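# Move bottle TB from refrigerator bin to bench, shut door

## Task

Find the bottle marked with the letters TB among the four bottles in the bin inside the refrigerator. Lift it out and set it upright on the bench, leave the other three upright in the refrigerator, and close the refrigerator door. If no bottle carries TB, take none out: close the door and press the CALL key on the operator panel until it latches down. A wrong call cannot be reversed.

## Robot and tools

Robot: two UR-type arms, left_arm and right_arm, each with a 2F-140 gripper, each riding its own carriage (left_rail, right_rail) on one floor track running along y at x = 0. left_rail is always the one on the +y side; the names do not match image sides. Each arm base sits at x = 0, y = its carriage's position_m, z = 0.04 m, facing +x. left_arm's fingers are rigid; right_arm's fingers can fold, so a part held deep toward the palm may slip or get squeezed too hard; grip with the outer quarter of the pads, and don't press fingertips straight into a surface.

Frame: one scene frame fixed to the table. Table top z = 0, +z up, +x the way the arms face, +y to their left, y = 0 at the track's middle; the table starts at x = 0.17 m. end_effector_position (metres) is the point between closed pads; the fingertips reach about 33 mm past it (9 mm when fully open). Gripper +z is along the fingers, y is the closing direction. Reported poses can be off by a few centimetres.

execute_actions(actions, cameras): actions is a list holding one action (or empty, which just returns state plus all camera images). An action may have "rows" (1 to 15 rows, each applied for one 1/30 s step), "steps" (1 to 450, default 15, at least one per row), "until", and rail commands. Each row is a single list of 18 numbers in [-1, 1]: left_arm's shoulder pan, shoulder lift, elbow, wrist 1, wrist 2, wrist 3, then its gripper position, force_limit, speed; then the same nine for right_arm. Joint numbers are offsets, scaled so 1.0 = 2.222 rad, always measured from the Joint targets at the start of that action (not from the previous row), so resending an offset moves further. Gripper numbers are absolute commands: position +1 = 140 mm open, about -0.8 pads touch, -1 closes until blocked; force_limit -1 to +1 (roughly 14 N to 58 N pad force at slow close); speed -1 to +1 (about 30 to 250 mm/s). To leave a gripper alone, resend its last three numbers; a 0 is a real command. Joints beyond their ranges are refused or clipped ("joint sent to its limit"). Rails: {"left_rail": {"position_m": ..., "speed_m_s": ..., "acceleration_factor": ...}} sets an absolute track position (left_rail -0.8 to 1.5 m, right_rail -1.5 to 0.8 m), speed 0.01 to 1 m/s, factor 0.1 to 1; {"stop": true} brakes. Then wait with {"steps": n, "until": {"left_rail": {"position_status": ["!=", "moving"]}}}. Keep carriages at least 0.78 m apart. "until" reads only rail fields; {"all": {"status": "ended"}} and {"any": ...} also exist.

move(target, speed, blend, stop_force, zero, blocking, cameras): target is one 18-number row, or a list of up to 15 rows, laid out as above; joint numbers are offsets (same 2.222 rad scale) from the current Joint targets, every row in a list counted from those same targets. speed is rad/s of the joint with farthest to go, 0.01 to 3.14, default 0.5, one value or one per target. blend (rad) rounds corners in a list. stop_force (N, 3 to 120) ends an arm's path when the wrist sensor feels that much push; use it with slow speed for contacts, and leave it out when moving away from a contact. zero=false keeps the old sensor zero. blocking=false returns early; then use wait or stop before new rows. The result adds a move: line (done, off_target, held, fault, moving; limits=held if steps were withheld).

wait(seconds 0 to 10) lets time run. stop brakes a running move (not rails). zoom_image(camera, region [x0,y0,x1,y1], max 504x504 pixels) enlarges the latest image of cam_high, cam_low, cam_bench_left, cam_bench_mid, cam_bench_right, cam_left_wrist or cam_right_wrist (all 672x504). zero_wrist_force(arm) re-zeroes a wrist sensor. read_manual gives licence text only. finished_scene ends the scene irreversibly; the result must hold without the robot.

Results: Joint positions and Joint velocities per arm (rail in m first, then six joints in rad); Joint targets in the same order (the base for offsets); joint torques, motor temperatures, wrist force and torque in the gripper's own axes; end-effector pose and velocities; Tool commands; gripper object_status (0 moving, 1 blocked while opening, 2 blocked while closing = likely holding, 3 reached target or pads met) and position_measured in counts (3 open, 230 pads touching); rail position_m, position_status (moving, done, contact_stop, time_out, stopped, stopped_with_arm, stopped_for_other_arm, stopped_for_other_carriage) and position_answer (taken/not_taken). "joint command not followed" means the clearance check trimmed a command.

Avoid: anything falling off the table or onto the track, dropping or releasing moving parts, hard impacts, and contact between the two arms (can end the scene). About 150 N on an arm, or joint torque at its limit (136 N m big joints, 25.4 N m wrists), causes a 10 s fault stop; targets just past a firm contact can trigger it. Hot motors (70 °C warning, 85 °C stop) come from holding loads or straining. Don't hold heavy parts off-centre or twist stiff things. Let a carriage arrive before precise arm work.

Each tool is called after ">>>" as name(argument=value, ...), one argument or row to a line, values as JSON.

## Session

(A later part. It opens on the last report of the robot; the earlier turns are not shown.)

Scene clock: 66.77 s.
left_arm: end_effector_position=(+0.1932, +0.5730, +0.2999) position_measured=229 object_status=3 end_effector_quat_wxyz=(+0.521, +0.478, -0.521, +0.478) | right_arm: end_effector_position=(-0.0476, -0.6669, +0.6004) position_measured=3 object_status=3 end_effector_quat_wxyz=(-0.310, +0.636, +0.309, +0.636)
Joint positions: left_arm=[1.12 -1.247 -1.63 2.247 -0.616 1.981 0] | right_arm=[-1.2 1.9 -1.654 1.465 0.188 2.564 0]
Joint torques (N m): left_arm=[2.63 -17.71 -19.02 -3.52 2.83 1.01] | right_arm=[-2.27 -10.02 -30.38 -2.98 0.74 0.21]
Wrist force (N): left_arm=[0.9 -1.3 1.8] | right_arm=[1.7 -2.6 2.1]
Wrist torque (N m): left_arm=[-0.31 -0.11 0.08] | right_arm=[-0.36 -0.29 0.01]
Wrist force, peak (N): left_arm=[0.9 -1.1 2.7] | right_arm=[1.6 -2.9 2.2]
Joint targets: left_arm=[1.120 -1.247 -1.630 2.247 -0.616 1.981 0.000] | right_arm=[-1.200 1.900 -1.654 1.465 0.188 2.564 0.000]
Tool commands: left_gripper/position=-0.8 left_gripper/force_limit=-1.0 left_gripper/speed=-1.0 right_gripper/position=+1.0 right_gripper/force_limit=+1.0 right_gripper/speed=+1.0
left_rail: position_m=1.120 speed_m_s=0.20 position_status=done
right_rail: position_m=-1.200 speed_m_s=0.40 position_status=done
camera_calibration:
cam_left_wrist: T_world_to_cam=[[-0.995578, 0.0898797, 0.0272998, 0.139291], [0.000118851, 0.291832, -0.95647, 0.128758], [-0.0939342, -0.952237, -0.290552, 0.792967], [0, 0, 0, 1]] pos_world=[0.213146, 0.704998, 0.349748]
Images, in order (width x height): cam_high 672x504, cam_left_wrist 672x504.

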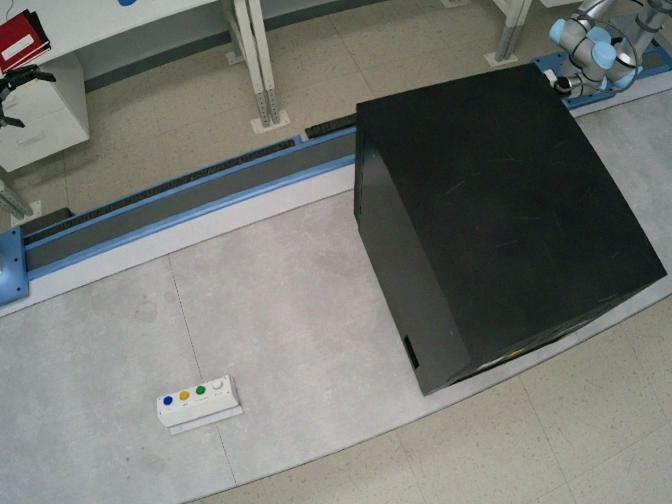

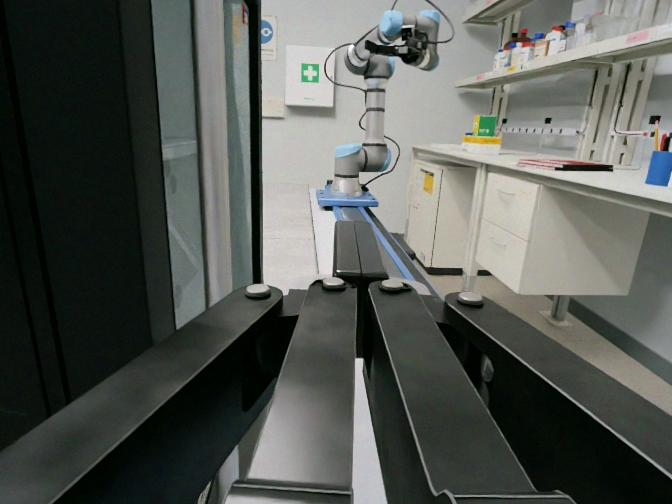

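>>> execute_actions(
  actions=[
    {"left_rail":{"position_m":1.25,"speed_m_s":0.3},"right_rail":{"position_m":-0.5,"speed_m_s":0.4},"steps":120,"until":{"all":{"status":"ended"}}},
  ],
)

>>> move(
  target=[0.0075,0.0842,-0.088,0.0038,-0.0316,0,-0.372,-1,-1,0,0,0,0,0,0,1,1,1],
)

>>> execute_actions(
  actions=[
    {"left_rail":{"position_m":1.14,"speed_m_s":0.1},"steps":120,"until":{"all":{"status":"ended"}}},
  ],
  cameras=["cam_left_wrist","cam_right_wrist"],
)

Scene clock: 81.80 s.
left_arm: end_effector_position=(+0.1932, +0.7030, +0.2999) position_measured=229 object_status=3 end_effector_quat_wxyz=(+0.521, +0.478, -0.521, +0.478) | right_arm: end_effector_position=(-0.0476, +0.0331, +0.6004) position_measured=3 object_status=3 end_effector_quat_wxyz=(-0.310, +0.636, +0.309, +0.636)
Joint positions: left_arm=[1.25 -1.247 -1.63 2.247 -0.616 1.981 0] | right_arm=[-0.5 1.9 -1.654 1.465 0.188 2.564 0]
Joint torques (N m): left_arm=[-1.12 -28.88 -23.89 -3.38 2.9 0.51] | right_arm=[-5.29 -17.11 -26.17 -2.8 -1.79 0.01]
Wrist force (N): left_arm=[0.5 -1.3 1.7] | right_arm=[1.9 -2.4 2.1]
Wrist torque (N m): left_arm=[-0.31 -0.04 0.08] | right_arm=[-0.33 -0.32 0.02]
Wrist force, peak (N): left_arm=[0.5 -1.3 3.4] | right_arm=[1.8 -3.3 2.7]
Joint targets: left_arm=[1.250 -1.247 -1.630 2.247 -0.616 1.981 0.000] | right_arm=[-0.500 1.900 -1.654 1.465 0.188 2.564 0.000]
Tool commands: left_gripper/position=-0.8 left_gripper/force_limit=-1.0 left_gripper/speed=-1.0 right_gripper/position=+1.0 right_gripper/force_limit=+1.0 right_gripper/speed=+1.0
left_rail: position_m=1.250 speed_m_s=0.30 position_status=done
right_rail: position_m=-0.500 speed_m_s=0.40 position_status=done

Scene clock: 83.17 s.
left_arm: end_effector_position=(+0.2512, +0.6289, +0.2999) position_measured=176 object_status=0 end_effector_quat_wxyz=(+0.500, +0.500, -0.500, +0.500) | right_arm: end_effector_position=(-0.0476, +0.0331, +0.6004) position_measured=3 object_status=3 end_effector_quat_wxyz=(-0.310, +0.636, +0.309, +0.636)
Joint positions: left_arm=[1.25 -1.231 -1.443 2.051 -0.608 1.911 0] | right_arm=[-0.5 1.9 -1.654 1.465 0.188 2.564 0]
Joint torques (N m): left_arm=[6.44 -13.67 -36.93 0.2 -2.67 0.56] | right_arm=[-5.33 -22.72 -25.94 -2.82 -1.84 -0.01]
Wrist force (N): left_arm=[0.6 -1.0 2.0] | right_arm=[1.5 -2.7 2.1]
Wrist torque (N m): left_arm=[-0.24 -0.02 0.07] | right_arm=[-0.39 -0.24 0.02]
Wrist force, peak (N): left_arm=[0.6 -2.1 3.5] | right_arm=[1.8 -2.9 2.2]
Joint targets: left_arm=[1.250 -1.231 -1.443 2.051 -0.608 1.911 0.000] | right_arm=[-0.500 1.900 -1.654 1.465 0.188 2.564 0.000]
left_rail: position_m=1.250 speed_m_s=0.30 position_status=done
right_rail: position_m=-0.500 speed_m_s=0.40 position_status=done
move: done

Scene clock: 84.70 s.
left_arm: end_effector_position=(+0.2512, +0.5189, +0.2999) position_measured=176 object_status=3 end_effector_quat_wxyz=(+0.500, +0.500, -0.500, +0.500) | right_arm: end_effector_position=(-0.0476, +0.0331, +0.6004) position_measured=3 object_status=3 end_effector_quat_wxyz=(-0.310, +0.636, +0.309, +0.636)
Joint positions: left_arm=[1.14 -1.231 -1.443 2.051 -0.608 1.911 0] | right_arm=[-0.5 1.9 -1.654 1.465 0.188 2.564 0]
Joint torques (N m): left_arm=[-6.74 -17.25 -30.8 -2.47 -1.94 0.3] | right_arm=[-5.32 -24.27 -25.5 -2.74 -1.82 -0.04]
Wrist force (N): left_arm=[0.5 -1.1 2.1] | right_arm=[1.7 -2.7 1.7]
Wrist torque (N m): left_arm=[-0.26 0.00 0.07] | right_arm=[-0.39 -0.27 0.02]
Wrist force, peak (N): left_arm=[0.6 -1.2 3.2] | right_arm=[1.8 -2.8 2.3]
Joint targets: left_arm=[1.140 -1.231 -1.443 2.051 -0.608 1.911 0.000] | right_arm=[-0.500 1.900 -1.654 1.465 0.188 2.564 0.000]
Tool commands: left_gripper/position=-0.372 left_gripper/force_limit=-1.0 left_gripper/speed=-1.0 right_gripper/position=+1.0 right_gripper/force_limit=+1.0 right_gripper/speed=+1.0
left_rail: position_m=1.140 speed_m_s=0.10 position_status=done
right_rail: position_m=-0.500 speed_m_s=0.40 position_status=done
camera_calibration:
cam_left_wrist: T_world_to_cam=[[-0.999622, 0.00309415, 0.0273284, 0.247997], [-0.0252476, 0.290839, -0.956439, 0.151399], [-0.0109075, -0.956767, -0.290651, 0.728439], [0, 0, 0, 1]] pos_world=[0.259671, 0.652146, 0.349748]
cam_right_wrist: T_world_to_cam=[[0.757817, -0.651401, -0.037277, 0.0809925], [-0.21711, -0.197878, -0.955881, 0.587756], [0.615285, 0.732476, -0.291381, 0.323175], [0, 0, 0, 1]] pos_world=[-0.132615, -0.0676558, 0.65901]
Images, in order (width x height): cam_left_wrist 672x504, cam_right_wrist 672x504.

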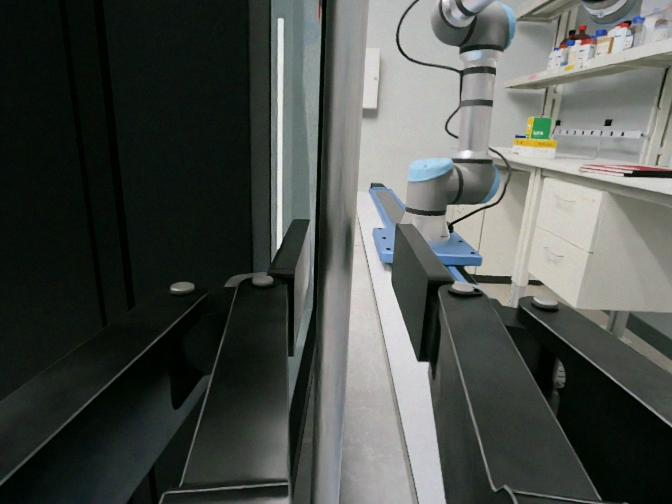

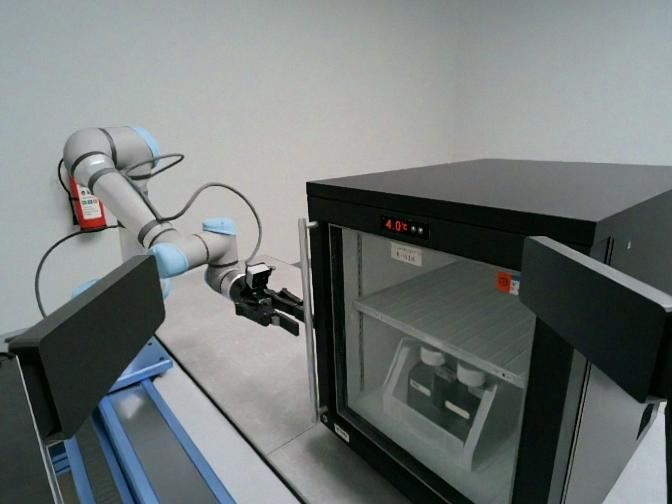

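>>> move(
  target=[0,0,0,0,0,0,-0.372,-1,-1,-0.0289,0.2952,-0.1645,-0.1302,0.0257,0,-0.078,0,-1],
)

>>> execute_actions(
  actions=[
    {"left_rail":{"position_m":1.115,"speed_m_s":0.06},"steps":120,"until":{"all":{"status":"ended"}}},
  ],
)

>>> execute_actions(
  actions=[
    {"rows":[[0,0,0,0,0,0,-1,-1,-1,0,0,0,0,0,0,-0.078,0,-1]],"steps":45},
  ],
  cameras=["cam_left_wrist","cam_right_wrist"],
)

Scene clock: 90.43 s.
left_arm: end_effector_position=(+0.2512, +0.5189, +0.2999) position_measured=176 object_status=3 end_effector_quat_wxyz=(+0.500, +0.500, -0.500, +0.500) | right_arm: end_effector_position=(-0.0712, +0.2840, +0.4204) position_measured=138 object_status=0 end_effector_quat_wxyz=(-0.271, +0.653, +0.271, +0.653)
Joint positions: left_arm=[1.14 -1.231 -1.443 2.051 -0.608 1.911 0] | right_arm=[-0.5 1.836 -0.998 1.099 -0.101 2.621 0]
Joint torques (N m): left_arm=[-6.95 -36.94 -10.48 -4.39 0.93 0.23] | right_arm=[-8.84 -37.54 -33.11 -3.46 2.51 -0.15]
Wrist force (N): left_arm=[0.4 -1.1 2.1] | right_arm=[1.3 -2.4 2.1]
Wrist torque (N m): left_arm=[-0.26 0.02 0.07] | right_arm=[-0.33 -0.25 -0.03]
Wrist force, peak (N): left_arm=[0.5 -1.1 2.3] | right_arm=[-0.4 -3.5 3.3]
Joint targets: left_arm=[1.140 -1.231 -1.443 2.051 -0.608 1.911 0.000] | right_arm=[-0.500 1.836 -0.998 1.099 -0.101 2.621 0.000]
left_rail: position_m=1.140 speed_m_s=0.10 position_status=done
right_rail: position_m=-0.500 speed_m_s=0.40 position_status=done
move: done

Scene clock: 91.23 s.
left_arm: end_effector_position=(+0.2512, +0.4939, +0.2999) position_measured=176 object_status=3 end_effector_quat_wxyz=(+0.500, +0.500, -0.500, +0.500) | right_arm: end_effector_position=(-0.0712, +0.2840, +0.4204) position_measured=138 object_status=3 end_effector_quat_wxyz=(-0.271, +0.653, +0.271, +0.653)
Joint positions: left_arm=[1.115 -1.231 -1.443 2.051 -0.608 1.911 0] | right_arm=[-0.5 1.836 -0.998 1.099 -0.101 2.621 0]
Joint torques (N m): left_arm=[-5.71 -30.71 -11.1 -4.37 1.01 0.07] | right_arm=[-8.2 -37.45 -32.14 -3.38 2.49 -0.14]
Wrist force (N): left_arm=[0.5 -1.1 2.1] | right_arm=[1.2 -2.4 2.2]
Wrist torque (N m): left_arm=[-0.28 0.00 0.07] | right_arm=[-0.33 -0.23 -0.02]
Wrist force, peak (N): left_arm=[0.5 -1.1 2.9] | right_arm=[1.6 -2.6 2.3]
Joint targets: left_arm=[1.115 -1.231 -1.443 2.051 -0.608 1.911 0.000] | right_arm=[-0.500 1.836 -0.998 1.099 -0.101 2.621 0.000]
Tool commands: left_gripper/position=-0.372 left_gripper/force_limit=-1.0 left_gripper/speed=-1.0 right_gripper/position=-0.078 right_gripper/force_limit=+0.0 right_gripper/speed=-1.0
left_rail: position_m=1.115 speed_m_s=0.06 position_status=done
right_rail: position_m=-0.500 speed_m_s=0.40 position_status=done

Scene clock: 92.93 s.
left_arm: end_effector_position=(+0.2512, +0.4939, +0.2999) position_measured=209 object_status=2 end_effector_quat_wxyz=(+0.500, +0.500, -0.500, +0.500) | right_arm: end_effector_position=(-0.0712, +0.2840, +0.4204) position_measured=138 object_status=3 end_effector_quat_wxyz=(-0.271, +0.653, +0.271, +0.653)
Joint positions: left_arm=[1.115 -1.231 -1.443 2.051 -0.608 1.911 0] | right_arm=[-0.5 1.836 -0.998 1.099 -0.101 2.621 0]
Joint torques (N m): left_arm=[-4.49 -18.21 -10.68 -2.15 8.8 0.01] | right_arm=[-9.01 -37.27 -32.87 -3.41 2.56 -0.23]
Wrist force (N): left_arm=[-4.1 -20.2 16.5] | right_arm=[1.5 -2.4 2.3]
Wrist torque (N m): left_arm=[-0.47 0.14 0.03] | right_arm=[-0.33 -0.28 -0.03]
Wrist force, peak (N): left_arm=[-4.1 -21.2 18.1] | right_arm=[1.5 -2.7 2.3]
Joint targets: left_arm=[1.115 -1.231 -1.443 2.051 -0.608 1.911 0.000] | right_arm=[-0.500 1.836 -0.998 1.099 -0.101 2.621 0.000]
left_rail: position_m=1.115 speed_m_s=0.06 position_status=done
right_rail: position_m=-0.500 speed_m_s=0.40 position_status=done
camera_calibration:
cam_left_wrist: T_world_to_cam=[[-0.999623, 0.00322202, 0.0272628, 0.248017], [-0.025149, 0.290722, -0.956477, 0.158731], [-0.0110077, -0.956802, -0.290532, 0.704526], [0, 0, 0, 1]] pos_world=[0.25967, 0.627146, 0.349749]
cam_right_wrist: T_world_to_cam=[[0.673368, -0.738418, -0.0362551, 0.273887], [-0.239247, -0.171245, -0.955739, 0.451108], [0.699526, 0.652237, -0.291975, 0.130632], [0, 0, 0, 1]] pos_world=[-0.167881, 0.19429, 0.479212]
Images, in order (width x height): cam_left_wrist 672x504, cam_right_wrist 672x504.

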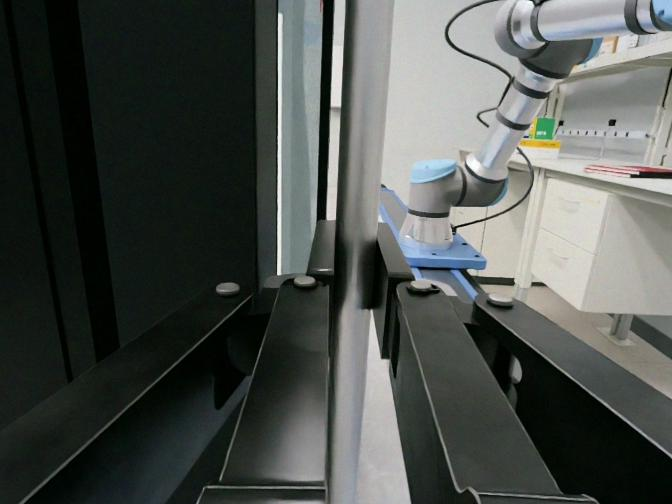

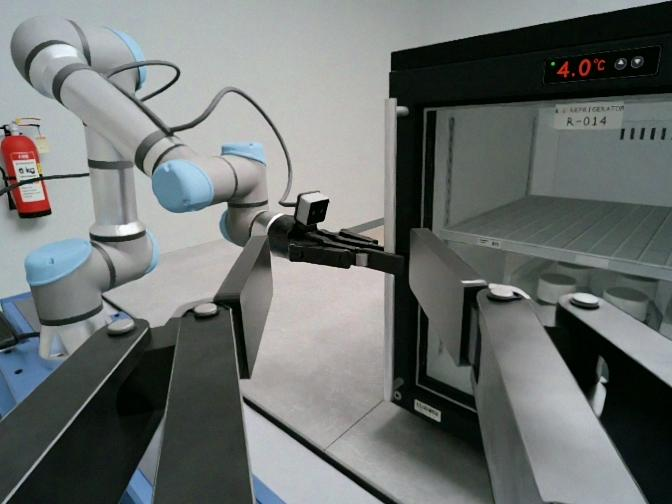

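>>> move(
  target=[
    [-0.1667,-0.0510,0.0558,-0.0048,-0.2455,0,-1,-1,-1,0,0,0,0,0,0,-0.078,0,-1],
    [-0.3172,-0.0293,0.0331,-0.0037,-0.4745,0,-1,-1,-1,0,0,0,0,0,0,-0.078,0,-1],
    [-0.4032,0.0493,-0.0611,0.0117,-0.6391,0,-1,-1,-1,0,0,0,0,0,0,-0.078,0,-1],
  ],
  speed=0.25,
  blend=0.05,
  stop_force=60,
  cameras=["cam_left_wrist","cam_right_wrist"],
)

>>> zoom_image(
  camera="cam_right_wrist",
  region=[330, 200, 672, 456],
)

Scene clock: 100.53 s.
left_arm: end_effector_position=(+0.0435, +0.4122, +0.3001) position_measured=209 object_status=2 end_effector_quat_wxyz=(+0.353, +0.613, -0.353, +0.613) | right_arm: end_effector_position=(-0.0712, +0.2840, +0.4204) position_measured=138 object_status=3 end_effector_quat_wxyz=(-0.271, +0.653, +0.271, +0.653)
Joint positions: left_arm=[1.115 -2.126 -1.333 1.916 -0.582 0.491 0] | right_arm=[-0.5 1.836 -0.998 1.099 -0.101 2.621 0]
Joint torques (N m): left_arm=[-21.18 -14.95 -28.3 3.25 -1.35 -0.25] | right_arm=[-8.23 -37.85 -32.62 -3.39 2.37 -0.41]
Wrist force (N): left_arm=[10.6 -5.8 33.4] | right_arm=[1.5 -2.5 2.1]
Wrist torque (N m): left_arm=[-0.43 -0.51 0.06] | right_arm=[-0.34 -0.28 -0.02]
Wrist force, peak (N): left_arm=[-19.6 -6.1 31.9] | right_arm=[1.6 -2.7 2.4]
Joint targets: left_arm=[1.115 -2.126 -1.333 1.916 -0.582 0.491 0.000] | right_arm=[-0.500 1.836 -0.998 1.099 -0.101 2.621 0.000]
left_rail: position_m=1.115 speed_m_s=0.06 position_status=done
right_rail: position_m=-0.500 speed_m_s=0.40 position_status=done
move: done
camera_calibration:
cam_left_wrist: T_world_to_cam=[[-0.867022, -0.497564, 0.0265224, 0.241468], [-0.166472, 0.239092, -0.95662, 0.204889], [0.469638, -0.833826, -0.290128, 0.552353], [0, 0, 0, 1]] pos_world=[-0.0159401, 0.531725, 0.34985]
cam_right_wrist: T_world_to_cam=[[0.673368, -0.738418, -0.0362551, 0.273887], [-0.239247, -0.171245, -0.955739, 0.451108], [0.699526, 0.652237, -0.291975, 0.130632], [0, 0, 0, 1]] pos_world=[-0.167881, 0.19429, 0.479212]
Images, in order (width x height): cam_left_wrist 672x504, cam_right_wrist 672x504.

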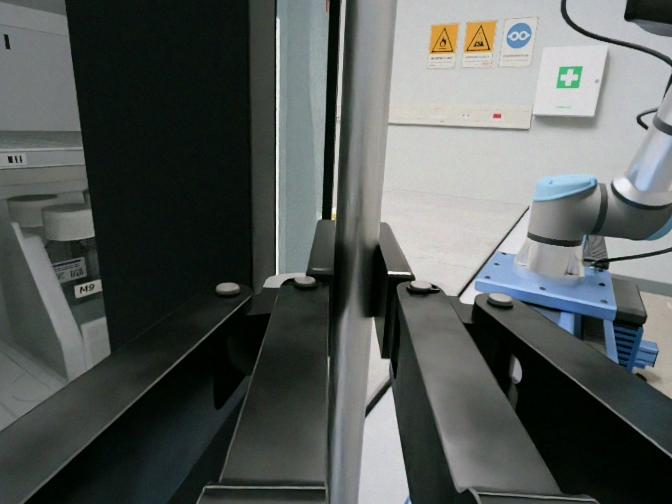

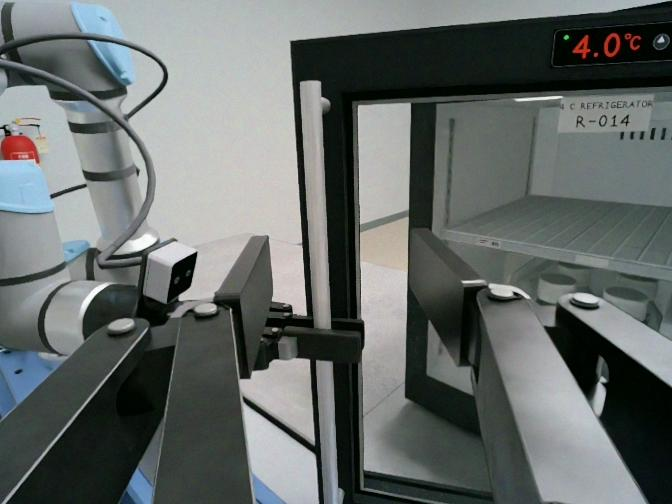

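Scaled by 1.474 from the camera's 672x504 image, which has a finer 960x720 frame.

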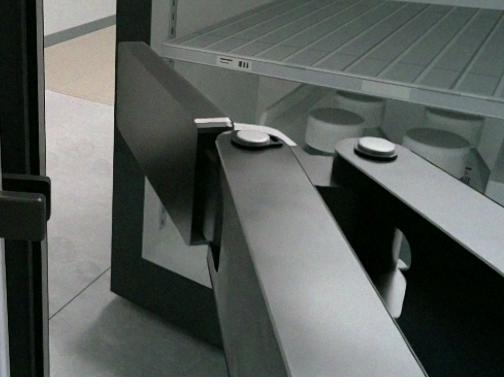

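>>> move(
  target=[0,0,0,0,0,0,-1,-1,-1,-0.0546,0.0597,-0.0984,0.0387,-0.0545,0,-0.078,0,-1],
  speed=0.15,
  cameras=["cam_right_wrist"],
)

Scene clock: 104.87 s.
left_arm: end_effector_position=(+0.0435, +0.4122, +0.3001) position_measured=209 object_status=2 end_effector_quat_wxyz=(+0.353, +0.613, -0.353, +0.613) | right_arm: end_effector_position=(-0.0077, +0.3616, +0.4205) position_measured=138 object_status=3 end_effector_quat_wxyz=(-0.271, +0.653, +0.271, +0.653)
Joint positions: left_arm=[1.115 -2.126 -1.333 1.916 -0.582 0.491 0] | right_arm=[-0.5 1.715 -0.866 0.881 -0.015 2.5 0]
Joint torques (N m): left_arm=[-21.37 -14.84 -29.02 3.24 -1.4 -0.36] | right_arm=[-9.99 -42.85 -34.32 1.45 -2.47 -0.58]
Wrist force (N): left_arm=[10.6 -5.7 33.4] | right_arm=[1.3 -2.1 2.3]
Wrist torque (N m): left_arm=[-0.42 -0.49 0.06] | right_arm=[-0.29 -0.26 -0.02]
Wrist force, peak (N): left_arm=[10.7 -5.8 33.6] | right_arm=[1.3 -2.7 2.4]
Joint targets: left_arm=[1.115 -2.126 -1.333 1.916 -0.582 0.491 0.000] | right_arm=[-0.500 1.714 -0.865 0.880 -0.015 2.500 0.000]
left_rail: position_m=1.115 speed_m_s=0.06 position_status=done
right_rail: position_m=-0.500 speed_m_s=0.40 position_status=done
move: done
camera_calibration:
cam_right_wrist: T_world_to_cam=[[0.673251, -0.738523, -0.0362835, 0.288465], [-0.239291, -0.171187, -0.955738, 0.479609], [0.699623, 0.652134, -0.291974, 0.0355008], [0, 0, 0, 1]] pos_world=[-0.104281, 0.27199, 0.479212]
Images, in order (width x height): cam_right_wrist 672x504.

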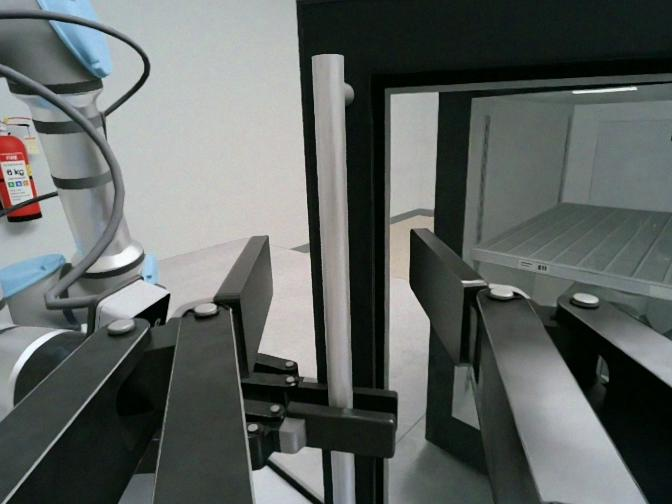

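>>> move(
  target=[0,0,0,0,0,0,-1,-1,-1,-0.026,0.0341,-0.059,0.0249,-0.026,0,-0.078,0,-1],
  speed=0.06,
  stop_force=10,
  cameras=["cam_right_wrist","cam_left_wrist"],
)

Scene clock: 108.77 s.
left_arm: end_effector_position=(+0.0435, +0.4122, +0.3001) position_measured=209 object_status=2 end_effector_quat_wxyz=(+0.353, +0.613, -0.353, +0.613) | right_arm: end_effector_position=(+0.0279, +0.3971, +0.4204) position_measured=138 object_status=3 end_effector_quat_wxyz=(-0.271, +0.653, +0.271, +0.653)
Joint positions: left_arm=[1.115 -2.126 -1.333 1.916 -0.582 0.491 0] | right_arm=[-0.5 1.657 -0.79 0.749 0.041 2.442 0]
Joint torques (N m): left_arm=[-21.03 -14.52 -28.96 3.29 -1.37 -0.52] | right_arm=[-8.98 -44.66 -32.63 1.4 -2.24 -0.65]
Wrist force (N): left_arm=[10.7 -5.9 33.0] | right_arm=[1.2 -2.6 2.3]
Wrist torque (N m): left_arm=[-0.45 -0.50 0.05] | right_arm=[-0.37 -0.22 0.00]
Wrist force, peak (N): left_arm=[10.6 -5.8 33.6] | right_arm=[1.1 -2.7 2.5]
Joint targets: left_arm=[1.115 -2.126 -1.333 1.916 -0.582 0.491 0.000] | right_arm=[-0.500 1.657 -0.790 0.749 0.041 2.442 0.000]
left_rail: position_m=1.115 speed_m_s=0.06 position_status=done
right_rail: position_m=-0.500 speed_m_s=0.40 position_status=done
move: done
camera_calibration:
cam_left_wrist: T_world_to_cam=[[-0.867022, -0.497564, 0.0265224, 0.241468], [-0.166472, 0.239092, -0.95662, 0.204889], [0.469638, -0.833826, -0.290128, 0.552353], [0, 0, 0, 1]] pos_world=[-0.0159401, 0.531725, 0.34985]
cam_right_wrist: T_world_to_cam=[[0.673235, -0.738535, -0.0363478, 0.290815], [-0.239337, -0.171137, -0.955735, 0.494161], [0.699624, 0.652134, -0.291974, -0.0124864], [0, 0, 0, 1]] pos_world=[-0.0687804, 0.307489, 0.479212]
Images, in order (width x height): cam_left_wrist 672x504, cam_right_wrist 672x504.

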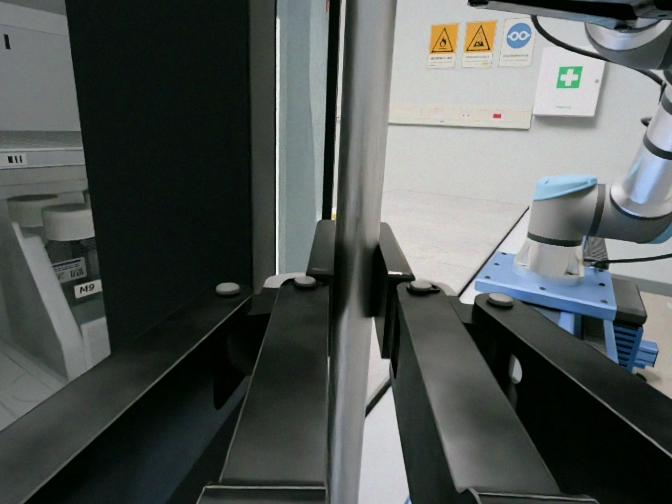

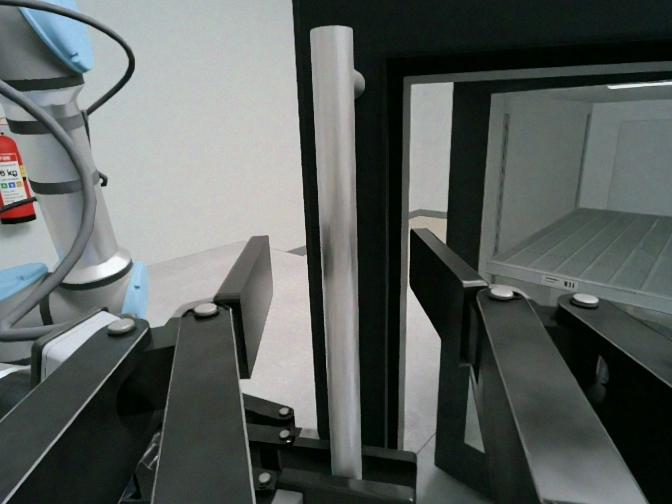

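>>> move(
  target=[0,0,0,0,0,0,-1,-1,-1,-0.0052,0.0068,-0.0118,0.005,-0.0052,0,-0.078,0,-1],
  speed=0.03,
  stop_force=10,
)

>>> execute_actions(
  actions=[
    {"rows":[[0,0,0,0,0,0,-1,-1,-1,0,0,0,0,0,0,-1,0,-1]],"steps":75},
  ],
  cameras=["cam_right_wrist"],
)

Scene clock: 111.27 s.
left_arm: end_effector_position=(+0.0435, +0.4122, +0.3001) position_measured=209 object_status=2 end_effector_quat_wxyz=(+0.353, +0.613, -0.353, +0.613) | right_arm: end_effector_position=(+0.0354, +0.4036, +0.4202) position_measured=138 object_status=3 end_effector_quat_wxyz=(-0.271, +0.653, +0.271, +0.653)
Joint positions: left_arm=[1.115 -2.126 -1.333 1.916 -0.582 0.491 0] | right_arm=[-0.5 1.645 -0.775 0.723 0.052 2.43 0]
Joint torques (N m): left_arm=[-21.22 -14.61 -28.46 3.16 -1.33 -0.57] | right_arm=[-8.52 -45.55 -33.03 1.5 -2.27 -0.56]
Wrist force (N): left_arm=[10.7 -5.7 33.1] | right_arm=[1.1 -2.5 2.4]
Wrist torque (N m): left_arm=[-0.42 -0.52 0.06] | right_arm=[-0.34 -0.20 0.00]
Wrist force, peak (N): left_arm=[10.8 -6.0 33.2] | right_arm=[1.3 -2.8 2.5]
Joint targets: left_arm=[1.115 -2.126 -1.333 1.916 -0.582 0.491 0.000] | right_arm=[-0.500 1.645 -0.775 0.723 0.052 2.430 0.000]
left_rail: position_m=1.115 speed_m_s=0.06 position_status=done
right_rail: position_m=-0.500 speed_m_s=0.40 position_status=done
move: done

Scene clock: 113.97 s.
left_arm: end_effector_position=(+0.0435, +0.4121, +0.3001) position_measured=209 object_status=2 end_effector_quat_wxyz=(+0.353, +0.613, -0.353, +0.613) | right_arm: end_effector_position=(+0.0352, +0.4038, +0.4202) position_measured=210 object_status=2 end_effector_quat_wxyz=(-0.271, +0.653, +0.271, +0.653)
Joint positions: left_arm=[1.115 -2.126 -1.333 1.916 -0.582 0.491 0] | right_arm=[-0.5 1.645 -0.775 0.723 0.052 2.43 0]
Joint torques (N m): left_arm=[-18.77 -16.57 -24.79 2.83 0.12 -0.75] | right_arm=[-23.53 -63.89 -13.63 1.08 12.25 -0.6]
Wrist force (N): left_arm=[11.1 -4.1 34.8] | right_arm=[3.7 -40.1 10.4]
Wrist torque (N m): left_arm=[-0.38 -0.50 0.06] | right_arm=[-0.10 -0.26 0.05]
Wrist force, peak (N): left_arm=[10.0 -6.2 39.2] | right_arm=[3.8 -40.3 10.6]
Joint targets: left_arm=[1.115 -2.126 -1.333 1.916 -0.582 0.491 0.000] | right_arm=[-0.500 1.645 -0.775 0.723 0.052 2.430 0.000]
left_rail: position_m=1.115 speed_m_s=0.06 position_status=done
right_rail: position_m=-0.500 speed_m_s=0.40 position_status=done
camera_calibration:
cam_right_wrist: T_world_to_cam=[[0.673698, -0.738118, -0.0362463, 0.290551], [-0.239167, -0.171361, -0.955738, 0.496953], [0.699236, 0.652547, -0.291979, -0.0221787], [0, 0, 0, 1]] pos_world=[-0.0613802, 0.314091, 0.479012]
Images, in order (width x height): cam_right_wrist 672x504.

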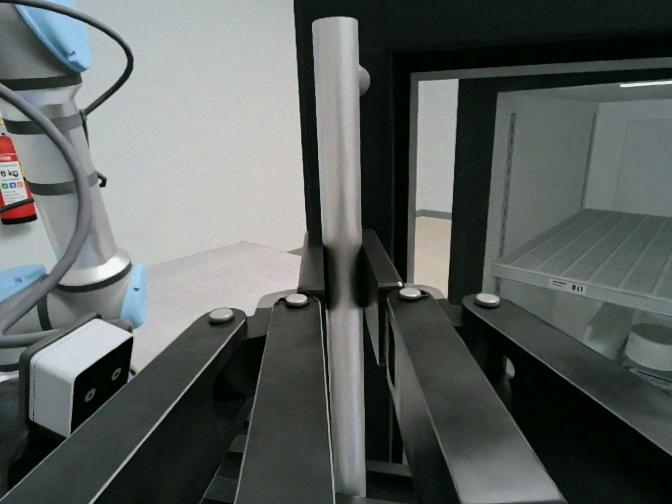

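>>> move(
  target=[0,0,0,0,0,0,-1,-1,-1,0,0,0,0,0,0,-0.078,-0.1,-1],
)

>>> move(
  target=[0,0,0,0,0,0,-1,-1,-1,0.0858,-0.1004,0.1694,-0.0690,0.0860,0,-0.078,-0.1,-1],
  speed=0.3,
)

>>> execute_actions(
  actions=[
    {"right_rail":{"position_m":-0.6,"speed_m_s":0.2},"steps":120,"until":{"all":{"status":"ended"}}},
  ],
)

>>> move(
  target=[0,0,0,0,0,0,-1,-1,-1,-0.1750,-0.0191,0.0532,-0.0341,-0.4106,0,-0.078,-0.1,-1],
  cameras=["cam_right_wrist","cam_left_wrist"],
)

Scene clock: 124.37 s.
left_arm: end_effector_position=(+0.0435, +0.4122, +0.3001) position_measured=209 object_status=2 end_effector_quat_wxyz=(+0.353, +0.613, -0.353, +0.613) | right_arm: end_effector_position=(+0.0354, +0.4036, +0.4202) position_measured=138 object_status=0 end_effector_quat_wxyz=(-0.271, +0.653, +0.271, +0.653)
Joint positions: left_arm=[1.115 -2.126 -1.333 1.916 -0.582 0.491 0] | right_arm=[-0.5 1.645 -0.775 0.723 0.052 2.43 0]
Joint torques (N m): left_arm=[-7.42 -35.26 -3.37 -0.93 2.05 -0.96] | right_arm=[8.41 -45 -32.96 -0.24 -2.23 -0.5]
Wrist force (N): left_arm=[9.6 -4.4 16.9] | right_arm=[3.3 -1.3 2.0]
Wrist torque (N m): left_arm=[-0.35 -0.45 0.05] | right_arm=[-0.08 -0.67 0.00]
Wrist force, peak (N): left_arm=[10.6 -3.9 38.1] | right_arm=[3.4 -41.0 11.3]
Joint targets: left_arm=[1.115 -2.126 -1.333 1.916 -0.582 0.491 0.000] | right_arm=[-0.500 1.645 -0.775 0.723 0.052 2.430 0.000]
left_rail: position_m=1.115 speed_m_s=0.06 position_status=done
right_rail: position_m=-0.500 speed_m_s=0.40 position_status=done
move: done

Scene clock: 126.23 s.
left_arm: end_effector_position=(+0.0435, +0.4122, +0.3001) position_measured=209 object_status=2 end_effector_quat_wxyz=(+0.353, +0.613, -0.353, +0.613) | right_arm: end_effector_position=(-0.0711, +0.2841, +0.4200) position_measured=138 object_status=3 end_effector_quat_wxyz=(-0.271, +0.653, +0.270, +0.653)
Joint positions: left_arm=[1.115 -2.126 -1.333 1.916 -0.582 0.491 0] | right_arm=[-0.5 1.836 -0.997 1.099 -0.102 2.621 0]
Joint torques (N m): left_arm=[-7.6 -36.87 -3.43 -1.51 0.13 -1.12] | right_arm=[8.21 -51.47 -14.72 -3.53 2.5 -0.53]
Wrist force (N): left_arm=[9.6 -4.7 17.0] | right_arm=[3.5 -1.3 1.9]
Wrist torque (N m): left_arm=[-0.42 -0.47 0.05] | right_arm=[-0.10 -0.70 -0.02]
Wrist force, peak (N): left_arm=[9.6 -4.4 17.1] | right_arm=[3.2 -1.6 3.0]
Joint targets: left_arm=[1.115 -2.126 -1.333 1.916 -0.582 0.491 0.000] | right_arm=[-0.500 1.836 -0.998 1.099 -0.102 2.622 0.000]
left_rail: position_m=1.115 speed_m_s=0.06 position_status=done
right_rail: position_m=-0.500 speed_m_s=0.40 position_status=done
move: done

Scene clock: 127.33 s.
left_arm: end_effector_position=(+0.0435, +0.4122, +0.3001) position_measured=209 object_status=2 end_effector_quat_wxyz=(+0.353, +0.613, -0.353, +0.613) | right_arm: end_effector_position=(-0.0711, +0.1840, +0.4200) position_measured=138 object_status=3 end_effector_quat_wxyz=(-0.271, +0.653, +0.270, +0.653)
Joint positions: left_arm=[1.115 -2.126 -1.333 1.916 -0.582 0.491 0] | right_arm=[-0.6 1.836 -0.998 1.099 -0.102 2.622 0]
Joint torques (N m): left_arm=[-7.68 -37.5 -3.19 -1.87 -1.04 -1.08] | right_arm=[2.19 -44.2 -14.99 -3 1.05 -0.57]
Wrist force (N): left_arm=[9.6 -4.5 16.9] | right_arm=[3.7 -1.4 1.8]
Wrist torque (N m): left_arm=[-0.40 -0.46 0.05] | right_arm=[-0.11 -0.75 -0.02]
Wrist force, peak (N): left_arm=[9.6 -4.7 17.0] | right_arm=[4.0 -1.9 2.5]
Joint targets: left_arm=[1.115 -2.126 -1.333 1.916 -0.582 0.491 0.000] | right_arm=[-0.600 1.836 -0.998 1.099 -0.102 2.622 0.000]
Tool commands: left_gripper/position=-1.0 left_gripper/force_limit=-1.0 left_gripper/speed=-1.0 right_gripper/position=-0.078 right_gripper/force_limit=-0.1 right_gripper/speed=-1.0
left_rail: position_m=1.115 speed_m_s=0.06 position_status=done
right_rail: position_m=-0.600 speed_m_s=0.20 position_status=done

Scene clock: 129.83 s.
left_arm: end_effector_position=(+0.0435, +0.4122, +0.3001) position_measured=209 object_status=2 end_effector_quat_wxyz=(+0.353, +0.613, -0.353, +0.613) | right_arm: end_effector_position=(+0.0226, +0.3135, +0.4000) position_measured=138 object_status=3 end_effector_quat_wxyz=(-0.430, +0.561, +0.430, +0.561)
Joint positions: left_arm=[1.115 -2.126 -1.333 1.916 -0.582 0.491 0] | right_arm=[-0.6 1.447 -1.04 1.218 -0.177 1.709 0]
Joint torques (N m): left_arm=[-7.2 -36.93 -3.18 -1.74 -1.52 -1.13] | right_arm=[-8.21 -50.8 -13.75 -4.49 -2.15 -0.49]
Wrist force (N): left_arm=[9.4 -4.6 17.1] | right_arm=[3.4 -1.3 1.9]
Wrist torque (N m): left_arm=[-0.41 -0.42 0.05] | right_arm=[-0.09 -0.68 0.03]
Wrist force, peak (N): left_arm=[9.5 -4.5 17.2] | right_arm=[4.1 -1.6 2.0]
Joint targets: left_arm=[1.115 -2.126 -1.333 1.916 -0.582 0.491 0.000] | right_arm=[-0.600 1.447 -1.040 1.218 -0.177 1.709 0.000]
left_rail: position_m=1.115 speed_m_s=0.06 position_status=done
right_rail: position_m=-0.600 speed_m_s=0.20 position_status=done
move: done
camera_calibration:
cam_left_wrist: T_world_to_cam=[[-0.867022, -0.497564, 0.0265224, 0.241468], [-0.166472, 0.239092, -0.95662, 0.204889], [0.469638, -0.833826, -0.290128, 0.552353], [0, 0, 0, 1]] pos_world=[-0.0159401, 0.531725, 0.34985]
cam_right_wrist: T_world_to_cam=[[0.952082, -0.303678, -0.0363355, 0.0892527], [-0.121892, -0.267796, -0.955734, 0.486724], [0.280505, 0.914366, -0.291979, -0.0329141], [0, 0, 0, 1]] pos_world=[-0.0164156, 0.187542, 0.458812]
Images, in order (width x height): cam_left_wrist 672x504, cam_right_wrist 672x504.

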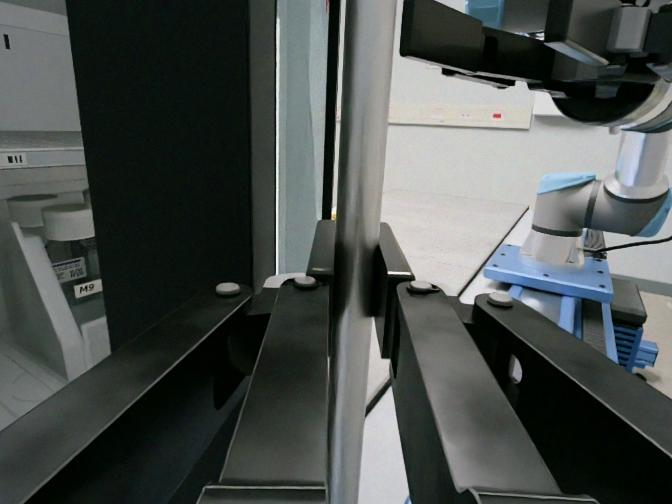

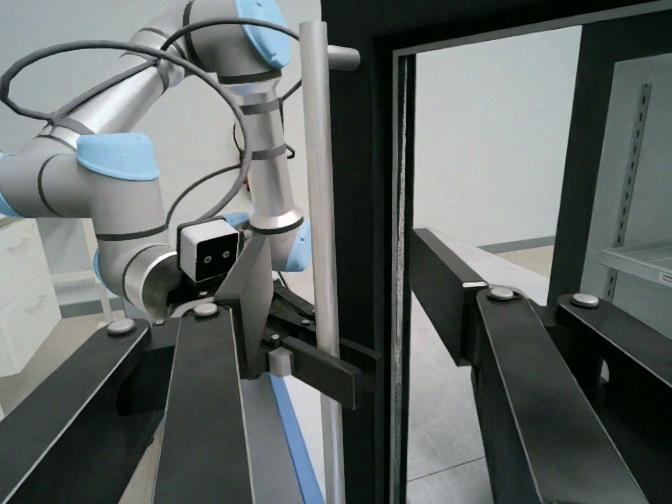

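>>> move(
  target=[0,0,0,0,0,0,-1,-1,-1,0.0098,0.0287,-0.0454,0.0167,0.0097,0,-0.324,-0.1,-1],
  speed=0.2,
  cameras=["cam_right_wrist"],
)

Scene clock: 132.67 s.
left_arm: end_effector_position=(+0.0435, +0.4122, +0.3001) position_measured=209 object_status=2 end_effector_quat_wxyz=(+0.353, +0.613, -0.353, +0.613) | right_arm: end_effector_position=(+0.0118, +0.3371, +0.3999) position_measured=170 object_status=3 end_effector_quat_wxyz=(-0.430, +0.561, +0.430, +0.561)
Joint positions: left_arm=[1.115 -2.126 -1.333 1.916 -0.582 0.491 0] | right_arm=[-0.6 1.469 -0.976 1.117 -0.14 1.731 0]
Joint torques (N m): left_arm=[-7.99 -36.7 -3.75 -1.77 -1.52 -1.35] | right_arm=[8.45 -38.39 -31.33 0.63 2.36 -0.54]
Wrist force (N): left_arm=[9.6 -4.6 17.0] | right_arm=[3.4 -1.2 1.8]
Wrist torque (N m): left_arm=[-0.41 -0.45 0.05] | right_arm=[-0.08 -0.66 0.01]
Wrist force, peak (N): left_arm=[9.6 -4.5 17.3] | right_arm=[3.8 -1.6 1.9]
Joint targets: left_arm=[1.115 -2.126 -1.333 1.916 -0.582 0.491 0.000] | right_arm=[-0.600 1.469 -0.976 1.117 -0.140 1.731 0.000]
left_rail: position_m=1.115 speed_m_s=0.06 position_status=done
right_rail: position_m=-0.600 speed_m_s=0.20 position_status=done
move: done
camera_calibration:
cam_right_wrist: T_world_to_cam=[[0.952208, -0.303277, -0.0363669, 0.106537], [-0.121809, -0.267844, -0.955731, 0.491656], [0.28011, 0.914485, -0.291985, -0.051555], [0, 0, 0, 1]] pos_world=[-0.0271159, 0.211143, 0.458712]
Images, in order (width x height): cam_right_wrist 672x504.

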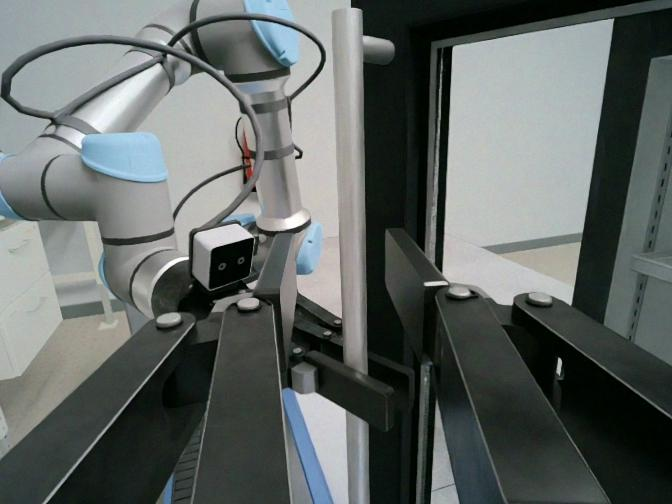

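>>> move(
  target=[0,0,0,0,0,0,-1,-1,-1,-0.0062,0.0731,-0.1228,0.0498,-0.0062,0,-0.324,-0.1,-1],
  speed=0.08,
  stop_force=10,
  cameras=["cam_right_wrist"],
)

Scene clock: 137.43 s.
left_arm: end_effector_position=(+0.0435, +0.4122, +0.3001) position_measured=209 object_status=2 end_effector_quat_wxyz=(+0.353, +0.613, -0.353, +0.613) | right_arm: end_effector_position=(+0.0272, +0.3952, +0.3999) position_measured=170 object_status=3 end_effector_quat_wxyz=(-0.430, +0.561, +0.430, +0.561)
Joint positions: left_arm=[1.115 -2.126 -1.333 1.916 -0.582 0.491 0] | right_arm=[-0.6 1.455 -0.814 0.844 -0.03 1.717 0]
Joint torques (N m): left_arm=[-7.37 -36.44 -3.59 -1.85 -1.57 -1.35] | right_arm=[-8.42 -45.11 -33.99 0.6 -2.31 -0.53]
Wrist force (N): left_arm=[9.6 -4.7 17.0] | right_arm=[3.2 -1.6 1.8]
Wrist torque (N m): left_arm=[-0.42 -0.46 0.05] | right_arm=[-0.15 -0.64 -0.02]
Wrist force, peak (N): left_arm=[9.6 -4.6 17.2] | right_arm=[3.8 -1.5 1.6]
Joint targets: left_arm=[1.115 -2.126 -1.333 1.916 -0.582 0.491 0.000] | right_arm=[-0.600 1.455 -0.814 0.844 -0.030 1.717 0.000]
left_rail: position_m=1.115 speed_m_s=0.06 position_status=done
right_rail: position_m=-0.600 speed_m_s=0.20 position_status=done
move: done
camera_calibration:
cam_right_wrist: T_world_to_cam=[[0.952204, -0.303299, -0.0363002, 0.109465], [-0.121843, -0.268148, -0.955642, 0.509038], [0.280111, 0.914389, -0.292286, -0.108867], [0, 0, 0, 1]] pos_world=[-0.0117157, 0.269245, 0.458611]
Images, in order (width x height): cam_right_wrist 672x504.

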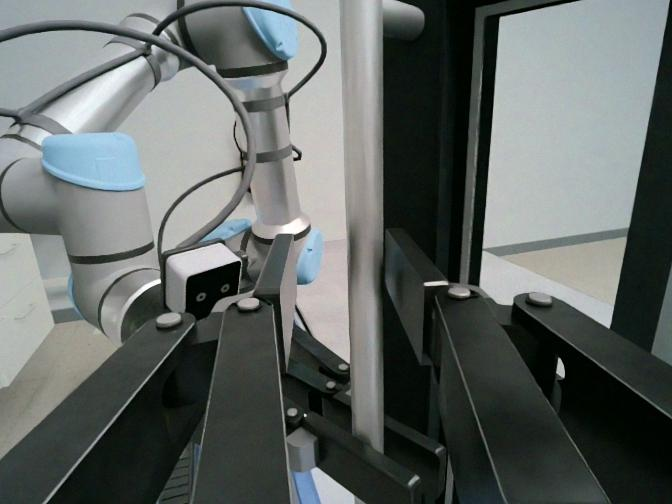

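>>> move(
  target=[0,0,0,0,0,0,-1,-1,-1,-0.0025,0.0173,-0.0302,0.0129,-0.0025,0,-0.324,-0.1,-1],
  speed=0.04,
  stop_force=12,
)

>>> execute_actions(
  actions=[
    {"rows":[[0,0,0,0,0,0,-1,-1,-1,0,0,0,0,0,0,-1,-0.1,-1]],"steps":60},
  ],
  cameras=["cam_right_wrist"],
)

Scene clock: 140.70 s.
left_arm: end_effector_position=(+0.0435, +0.4122, +0.3001) position_measured=209 object_status=2 end_effector_quat_wxyz=(+0.353, +0.613, -0.353, +0.613) | right_arm: end_effector_position=(+0.0325, +0.4072, +0.3997) position_measured=170 object_status=3 end_effector_quat_wxyz=(-0.430, +0.561, +0.430, +0.561)
Joint positions: left_arm=[1.115 -2.126 -1.333 1.916 -0.582 0.491 0] | right_arm=[-0.6 1.449 -0.775 0.777 -0.001 1.711 0]
Joint torques (N m): left_arm=[-7.4 -36.74 -3.4 -1.76 -1.56 -1.51] | right_arm=[-8.91 -46 -33.94 0.54 -2.3 -0.46]
Wrist force (N): left_arm=[9.5 -4.5 17.0] | right_arm=[3.3 -1.4 1.7]
Wrist torque (N m): left_arm=[-0.40 -0.43 0.05] | right_arm=[-0.11 -0.67 -0.01]
Wrist force, peak (N): left_arm=[9.7 -4.6 17.1] | right_arm=[3.4 -1.5 1.9]
Joint targets: left_arm=[1.115 -2.126 -1.333 1.916 -0.582 0.491 0.000] | right_arm=[-0.600 1.449 -0.775 0.777 -0.001 1.711 0.000]
left_rail: position_m=1.115 speed_m_s=0.06 position_status=done
right_rail: position_m=-0.600 speed_m_s=0.20 position_status=done
move: done

Scene clock: 142.90 s.
left_arm: end_effector_position=(+0.0434, +0.4121, +0.3001) position_measured=209 object_status=2 end_effector_quat_wxyz=(+0.353, +0.612, -0.354, +0.612) | right_arm: end_effector_position=(+0.0330, +0.4071, +0.3996) position_measured=201 object_status=2 end_effector_quat_wxyz=(-0.430, +0.562, +0.430, +0.561)
Joint positions: left_arm=[1.115 -2.126 -1.333 1.916 -0.582 0.491 0] | right_arm=[-0.6 1.449 -0.775 0.777 -0.001 1.713 0]
Joint torques (N m): left_arm=[16.52 -37.17 -3.53 4.62 -11.26 -1.68] | right_arm=[51.94 -52.85 -33.27 -4.41 -11.95 -0.48]
Wrist force (N): left_arm=[-1.2 29.8 31.7] | right_arm=[1.9 40.7 10.5]
Wrist torque (N m): left_arm=[0.18 0.00 0.07] | right_arm=[-0.20 -0.59 -0.03]
Wrist force, peak (N): left_arm=[-3.4 30.8 38.7] | right_arm=[2.6 40.9 12.6]
Joint targets: left_arm=[1.115 -2.126 -1.333 1.916 -0.582 0.491 0.000] | right_arm=[-0.600 1.449 -0.775 0.777 -0.001 1.711 0.000]
left_rail: position_m=1.115 speed_m_s=0.06 position_status=done
right_rail: position_m=-0.600 speed_m_s=0.20 position_status=done
camera_calibration:
cam_right_wrist: T_world_to_cam=[[0.951746, -0.304738, -0.0362597, 0.108116], [-0.122209, -0.267968, -0.955646, 0.512668], [0.281505, 0.913963, -0.292279, -0.121247], [0, 0, 0, 1]] pos_world=[-0.00611462, 0.28114, 0.458411]
Images, in order (width x height): cam_right_wrist 672x504.

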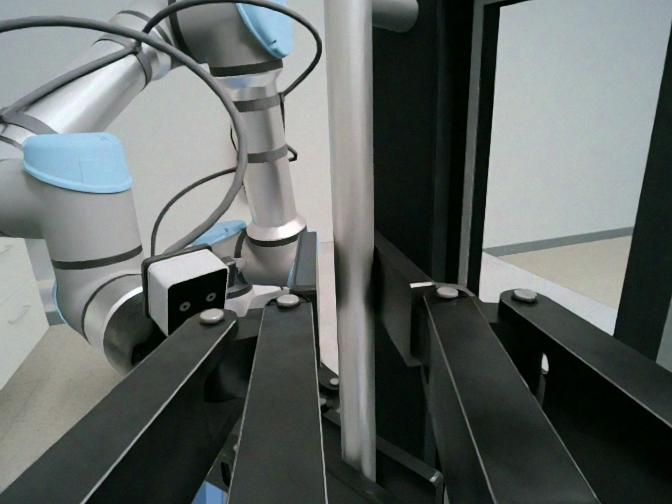

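>>> move(
  target=[0,0,0,0,0,0,-0.3,-1,-1,0,0,0,0,0,0,-1,-0.1,-1],
  cameras=["cam_right_wrist","cam_left_wrist"],
)

Scene clock: 144.03 s.
left_arm: end_effector_position=(+0.0435, +0.4122, +0.3001) position_measured=196 object_status=1 end_effector_quat_wxyz=(+0.353, +0.612, -0.354, +0.612) | right_arm: end_effector_position=(+0.0327, +0.4072, +0.3997) position_measured=208 object_status=0 end_effector_quat_wxyz=(-0.430, +0.561, +0.430, +0.561)
Joint positions: left_arm=[1.115 -2.126 -1.333 1.916 -0.582 0.491 0] | right_arm=[-0.6 1.449 -0.775 0.777 -0.001 1.712 0]
Joint torques (N m): left_arm=[18.78 -36.5 -3.32 -1.08 -8.7 -1.66] | right_arm=[38.83 -57.57 -32.11 -1.94 -12.07 -0.46]
Wrist force (N): left_arm=[0.9 35.8 -8.3] | right_arm=[3.6 40.5 16.6]
Wrist torque (N m): left_arm=[1.17 -0.12 0.06] | right_arm=[-0.13 -0.69 -0.04]
Wrist force, peak (N): left_arm=[-1.2 29.8 31.6] | right_arm=[3.1 41.2 16.4]
Joint targets: left_arm=[1.115 -2.126 -1.333 1.916 -0.582 0.491 0.000] | right_arm=[-0.600 1.449 -0.775 0.777 -0.001 1.711 0.000]
left_rail: position_m=1.115 speed_m_s=0.06 position_status=done
right_rail: position_m=-0.600 speed_m_s=0.20 position_status=done
move: done
camera_calibration:
cam_left_wrist: T_world_to_cam=[[-0.867111, -0.497408, 0.0265253, 0.241382], [-0.166446, 0.239145, -0.956612, 0.204858], [0.469483, -0.833904, -0.290156, 0.552402], [0, 0, 0, 1]] pos_world=[-0.0159405, 0.531724, 0.34985]
cam_right_wrist: T_world_to_cam=[[0.952083, -0.303677, -0.0363078, 0.108064], [-0.12192, -0.267978, -0.955679, 0.512692], [0.280489, 0.914313, -0.292162, -0.121442], [0, 0, 0, 1]] pos_world=[-0.00631552, 0.281243, 0.458412]
Images, in order (width x height): cam_left_wrist 672x504, cam_right_wrist 672x504.

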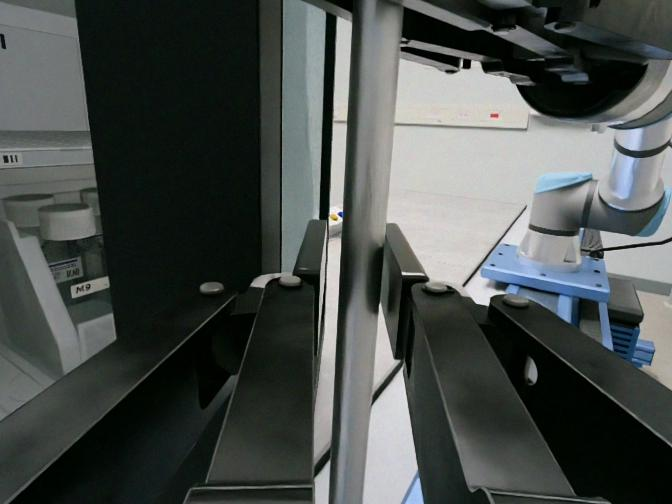

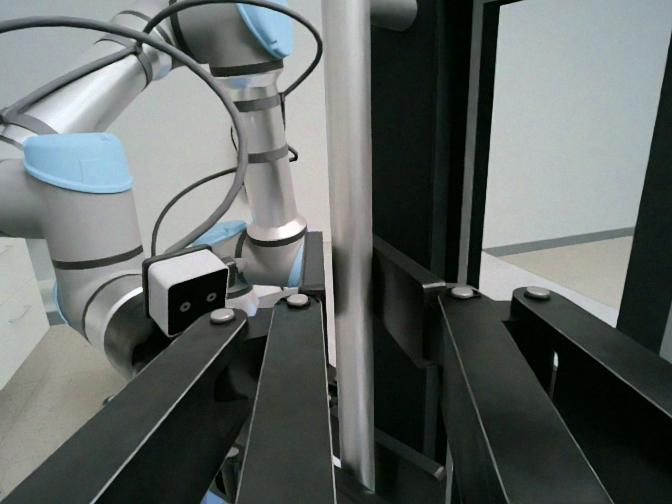

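>>> move(
  target=[-0.0078,0.0103,-0.0141,0.0034,-0.0073,0,-0.3,-1,-1,0,0,0,0,0,0,-1,-0.1,-1],
  speed=0.05,
  cameras=["cam_right_wrist","cam_left_wrist"],
)

Scene clock: 146.27 s.
left_arm: end_effector_position=(+0.0296, +0.4045, +0.3006) position_measured=167 object_status=0 end_effector_quat_wxyz=(+0.354, +0.612, -0.354, +0.612) | right_arm: end_effector_position=(+0.0325, +0.4072, +0.3997) position_measured=226 object_status=2 end_effector_quat_wxyz=(-0.430, +0.561, +0.430, +0.561)
Joint positions: left_arm=[1.115 -2.144 -1.31 1.884 -0.574 0.475 0] | right_arm=[-0.6 1.449 -0.775 0.777 -0.001 1.711 0]
Joint torques (N m): left_arm=[5.61 -19.6 -34.28 1.71 -6 -1.69] | right_arm=[-24.29 -57.35 -26.47 0.49 10.78 -0.53]
Wrist force (N): left_arm=[1.0 12.5 -13.9] | right_arm=[6.1 -26.3 39.2]
Wrist torque (N m): left_arm=[0.61 -0.10 0.06] | right_arm=[-0.28 -0.72 -0.02]
Wrist force, peak (N): left_arm=[0.5 35.8 -9.5] | right_arm=[6.1 -26.3 39.2]
Joint targets: left_arm=[1.115 -2.144 -1.310 1.884 -0.574 0.475 0.000] | right_arm=[-0.600 1.449 -0.775 0.777 -0.001 1.711 0.000]
left_rail: position_m=1.115 speed_m_s=0.06 position_status=done
right_rail: position_m=-0.600 speed_m_s=0.20 position_status=done
move: done
camera_calibration:
cam_left_wrist: T_world_to_cam=[[-0.867606, -0.496501, 0.0273357, 0.224894], [-0.166678, 0.238586, -0.956711, 0.205155], [0.468486, -0.834604, -0.289754, 0.552967], [0, 0, 0, 1]] pos_world=[-0.029743, 0.524221, 0.350351]
cam_right_wrist: T_world_to_cam=[[0.952213, -0.303268, -0.0363104, 0.10805], [-0.121808, -0.268036, -0.955678, 0.512791], [0.280094, 0.914432, -0.292168, -0.121419], [0, 0, 0, 1]] pos_world=[-0.00641587, 0.281244, 0.458511]
Images, in order (width x height): cam_left_wrist 672x504, cam_right_wrist 672x504.

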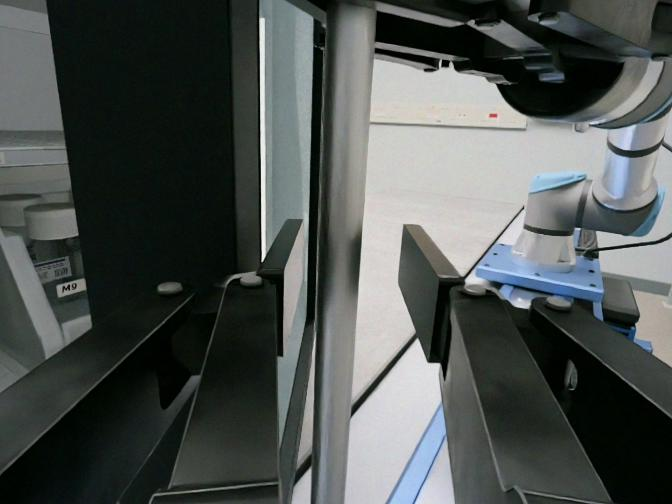

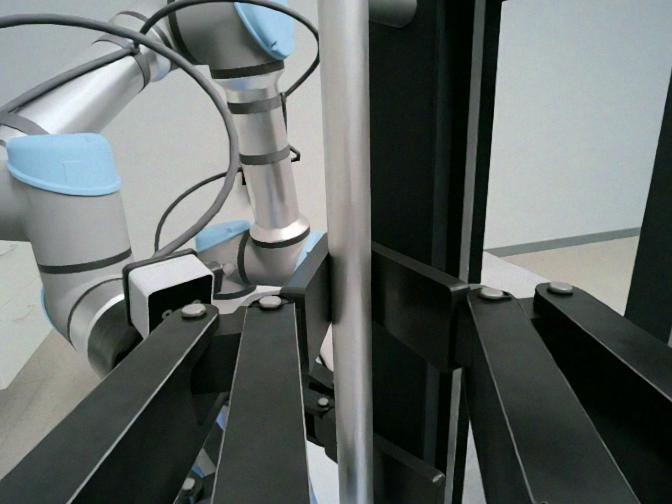

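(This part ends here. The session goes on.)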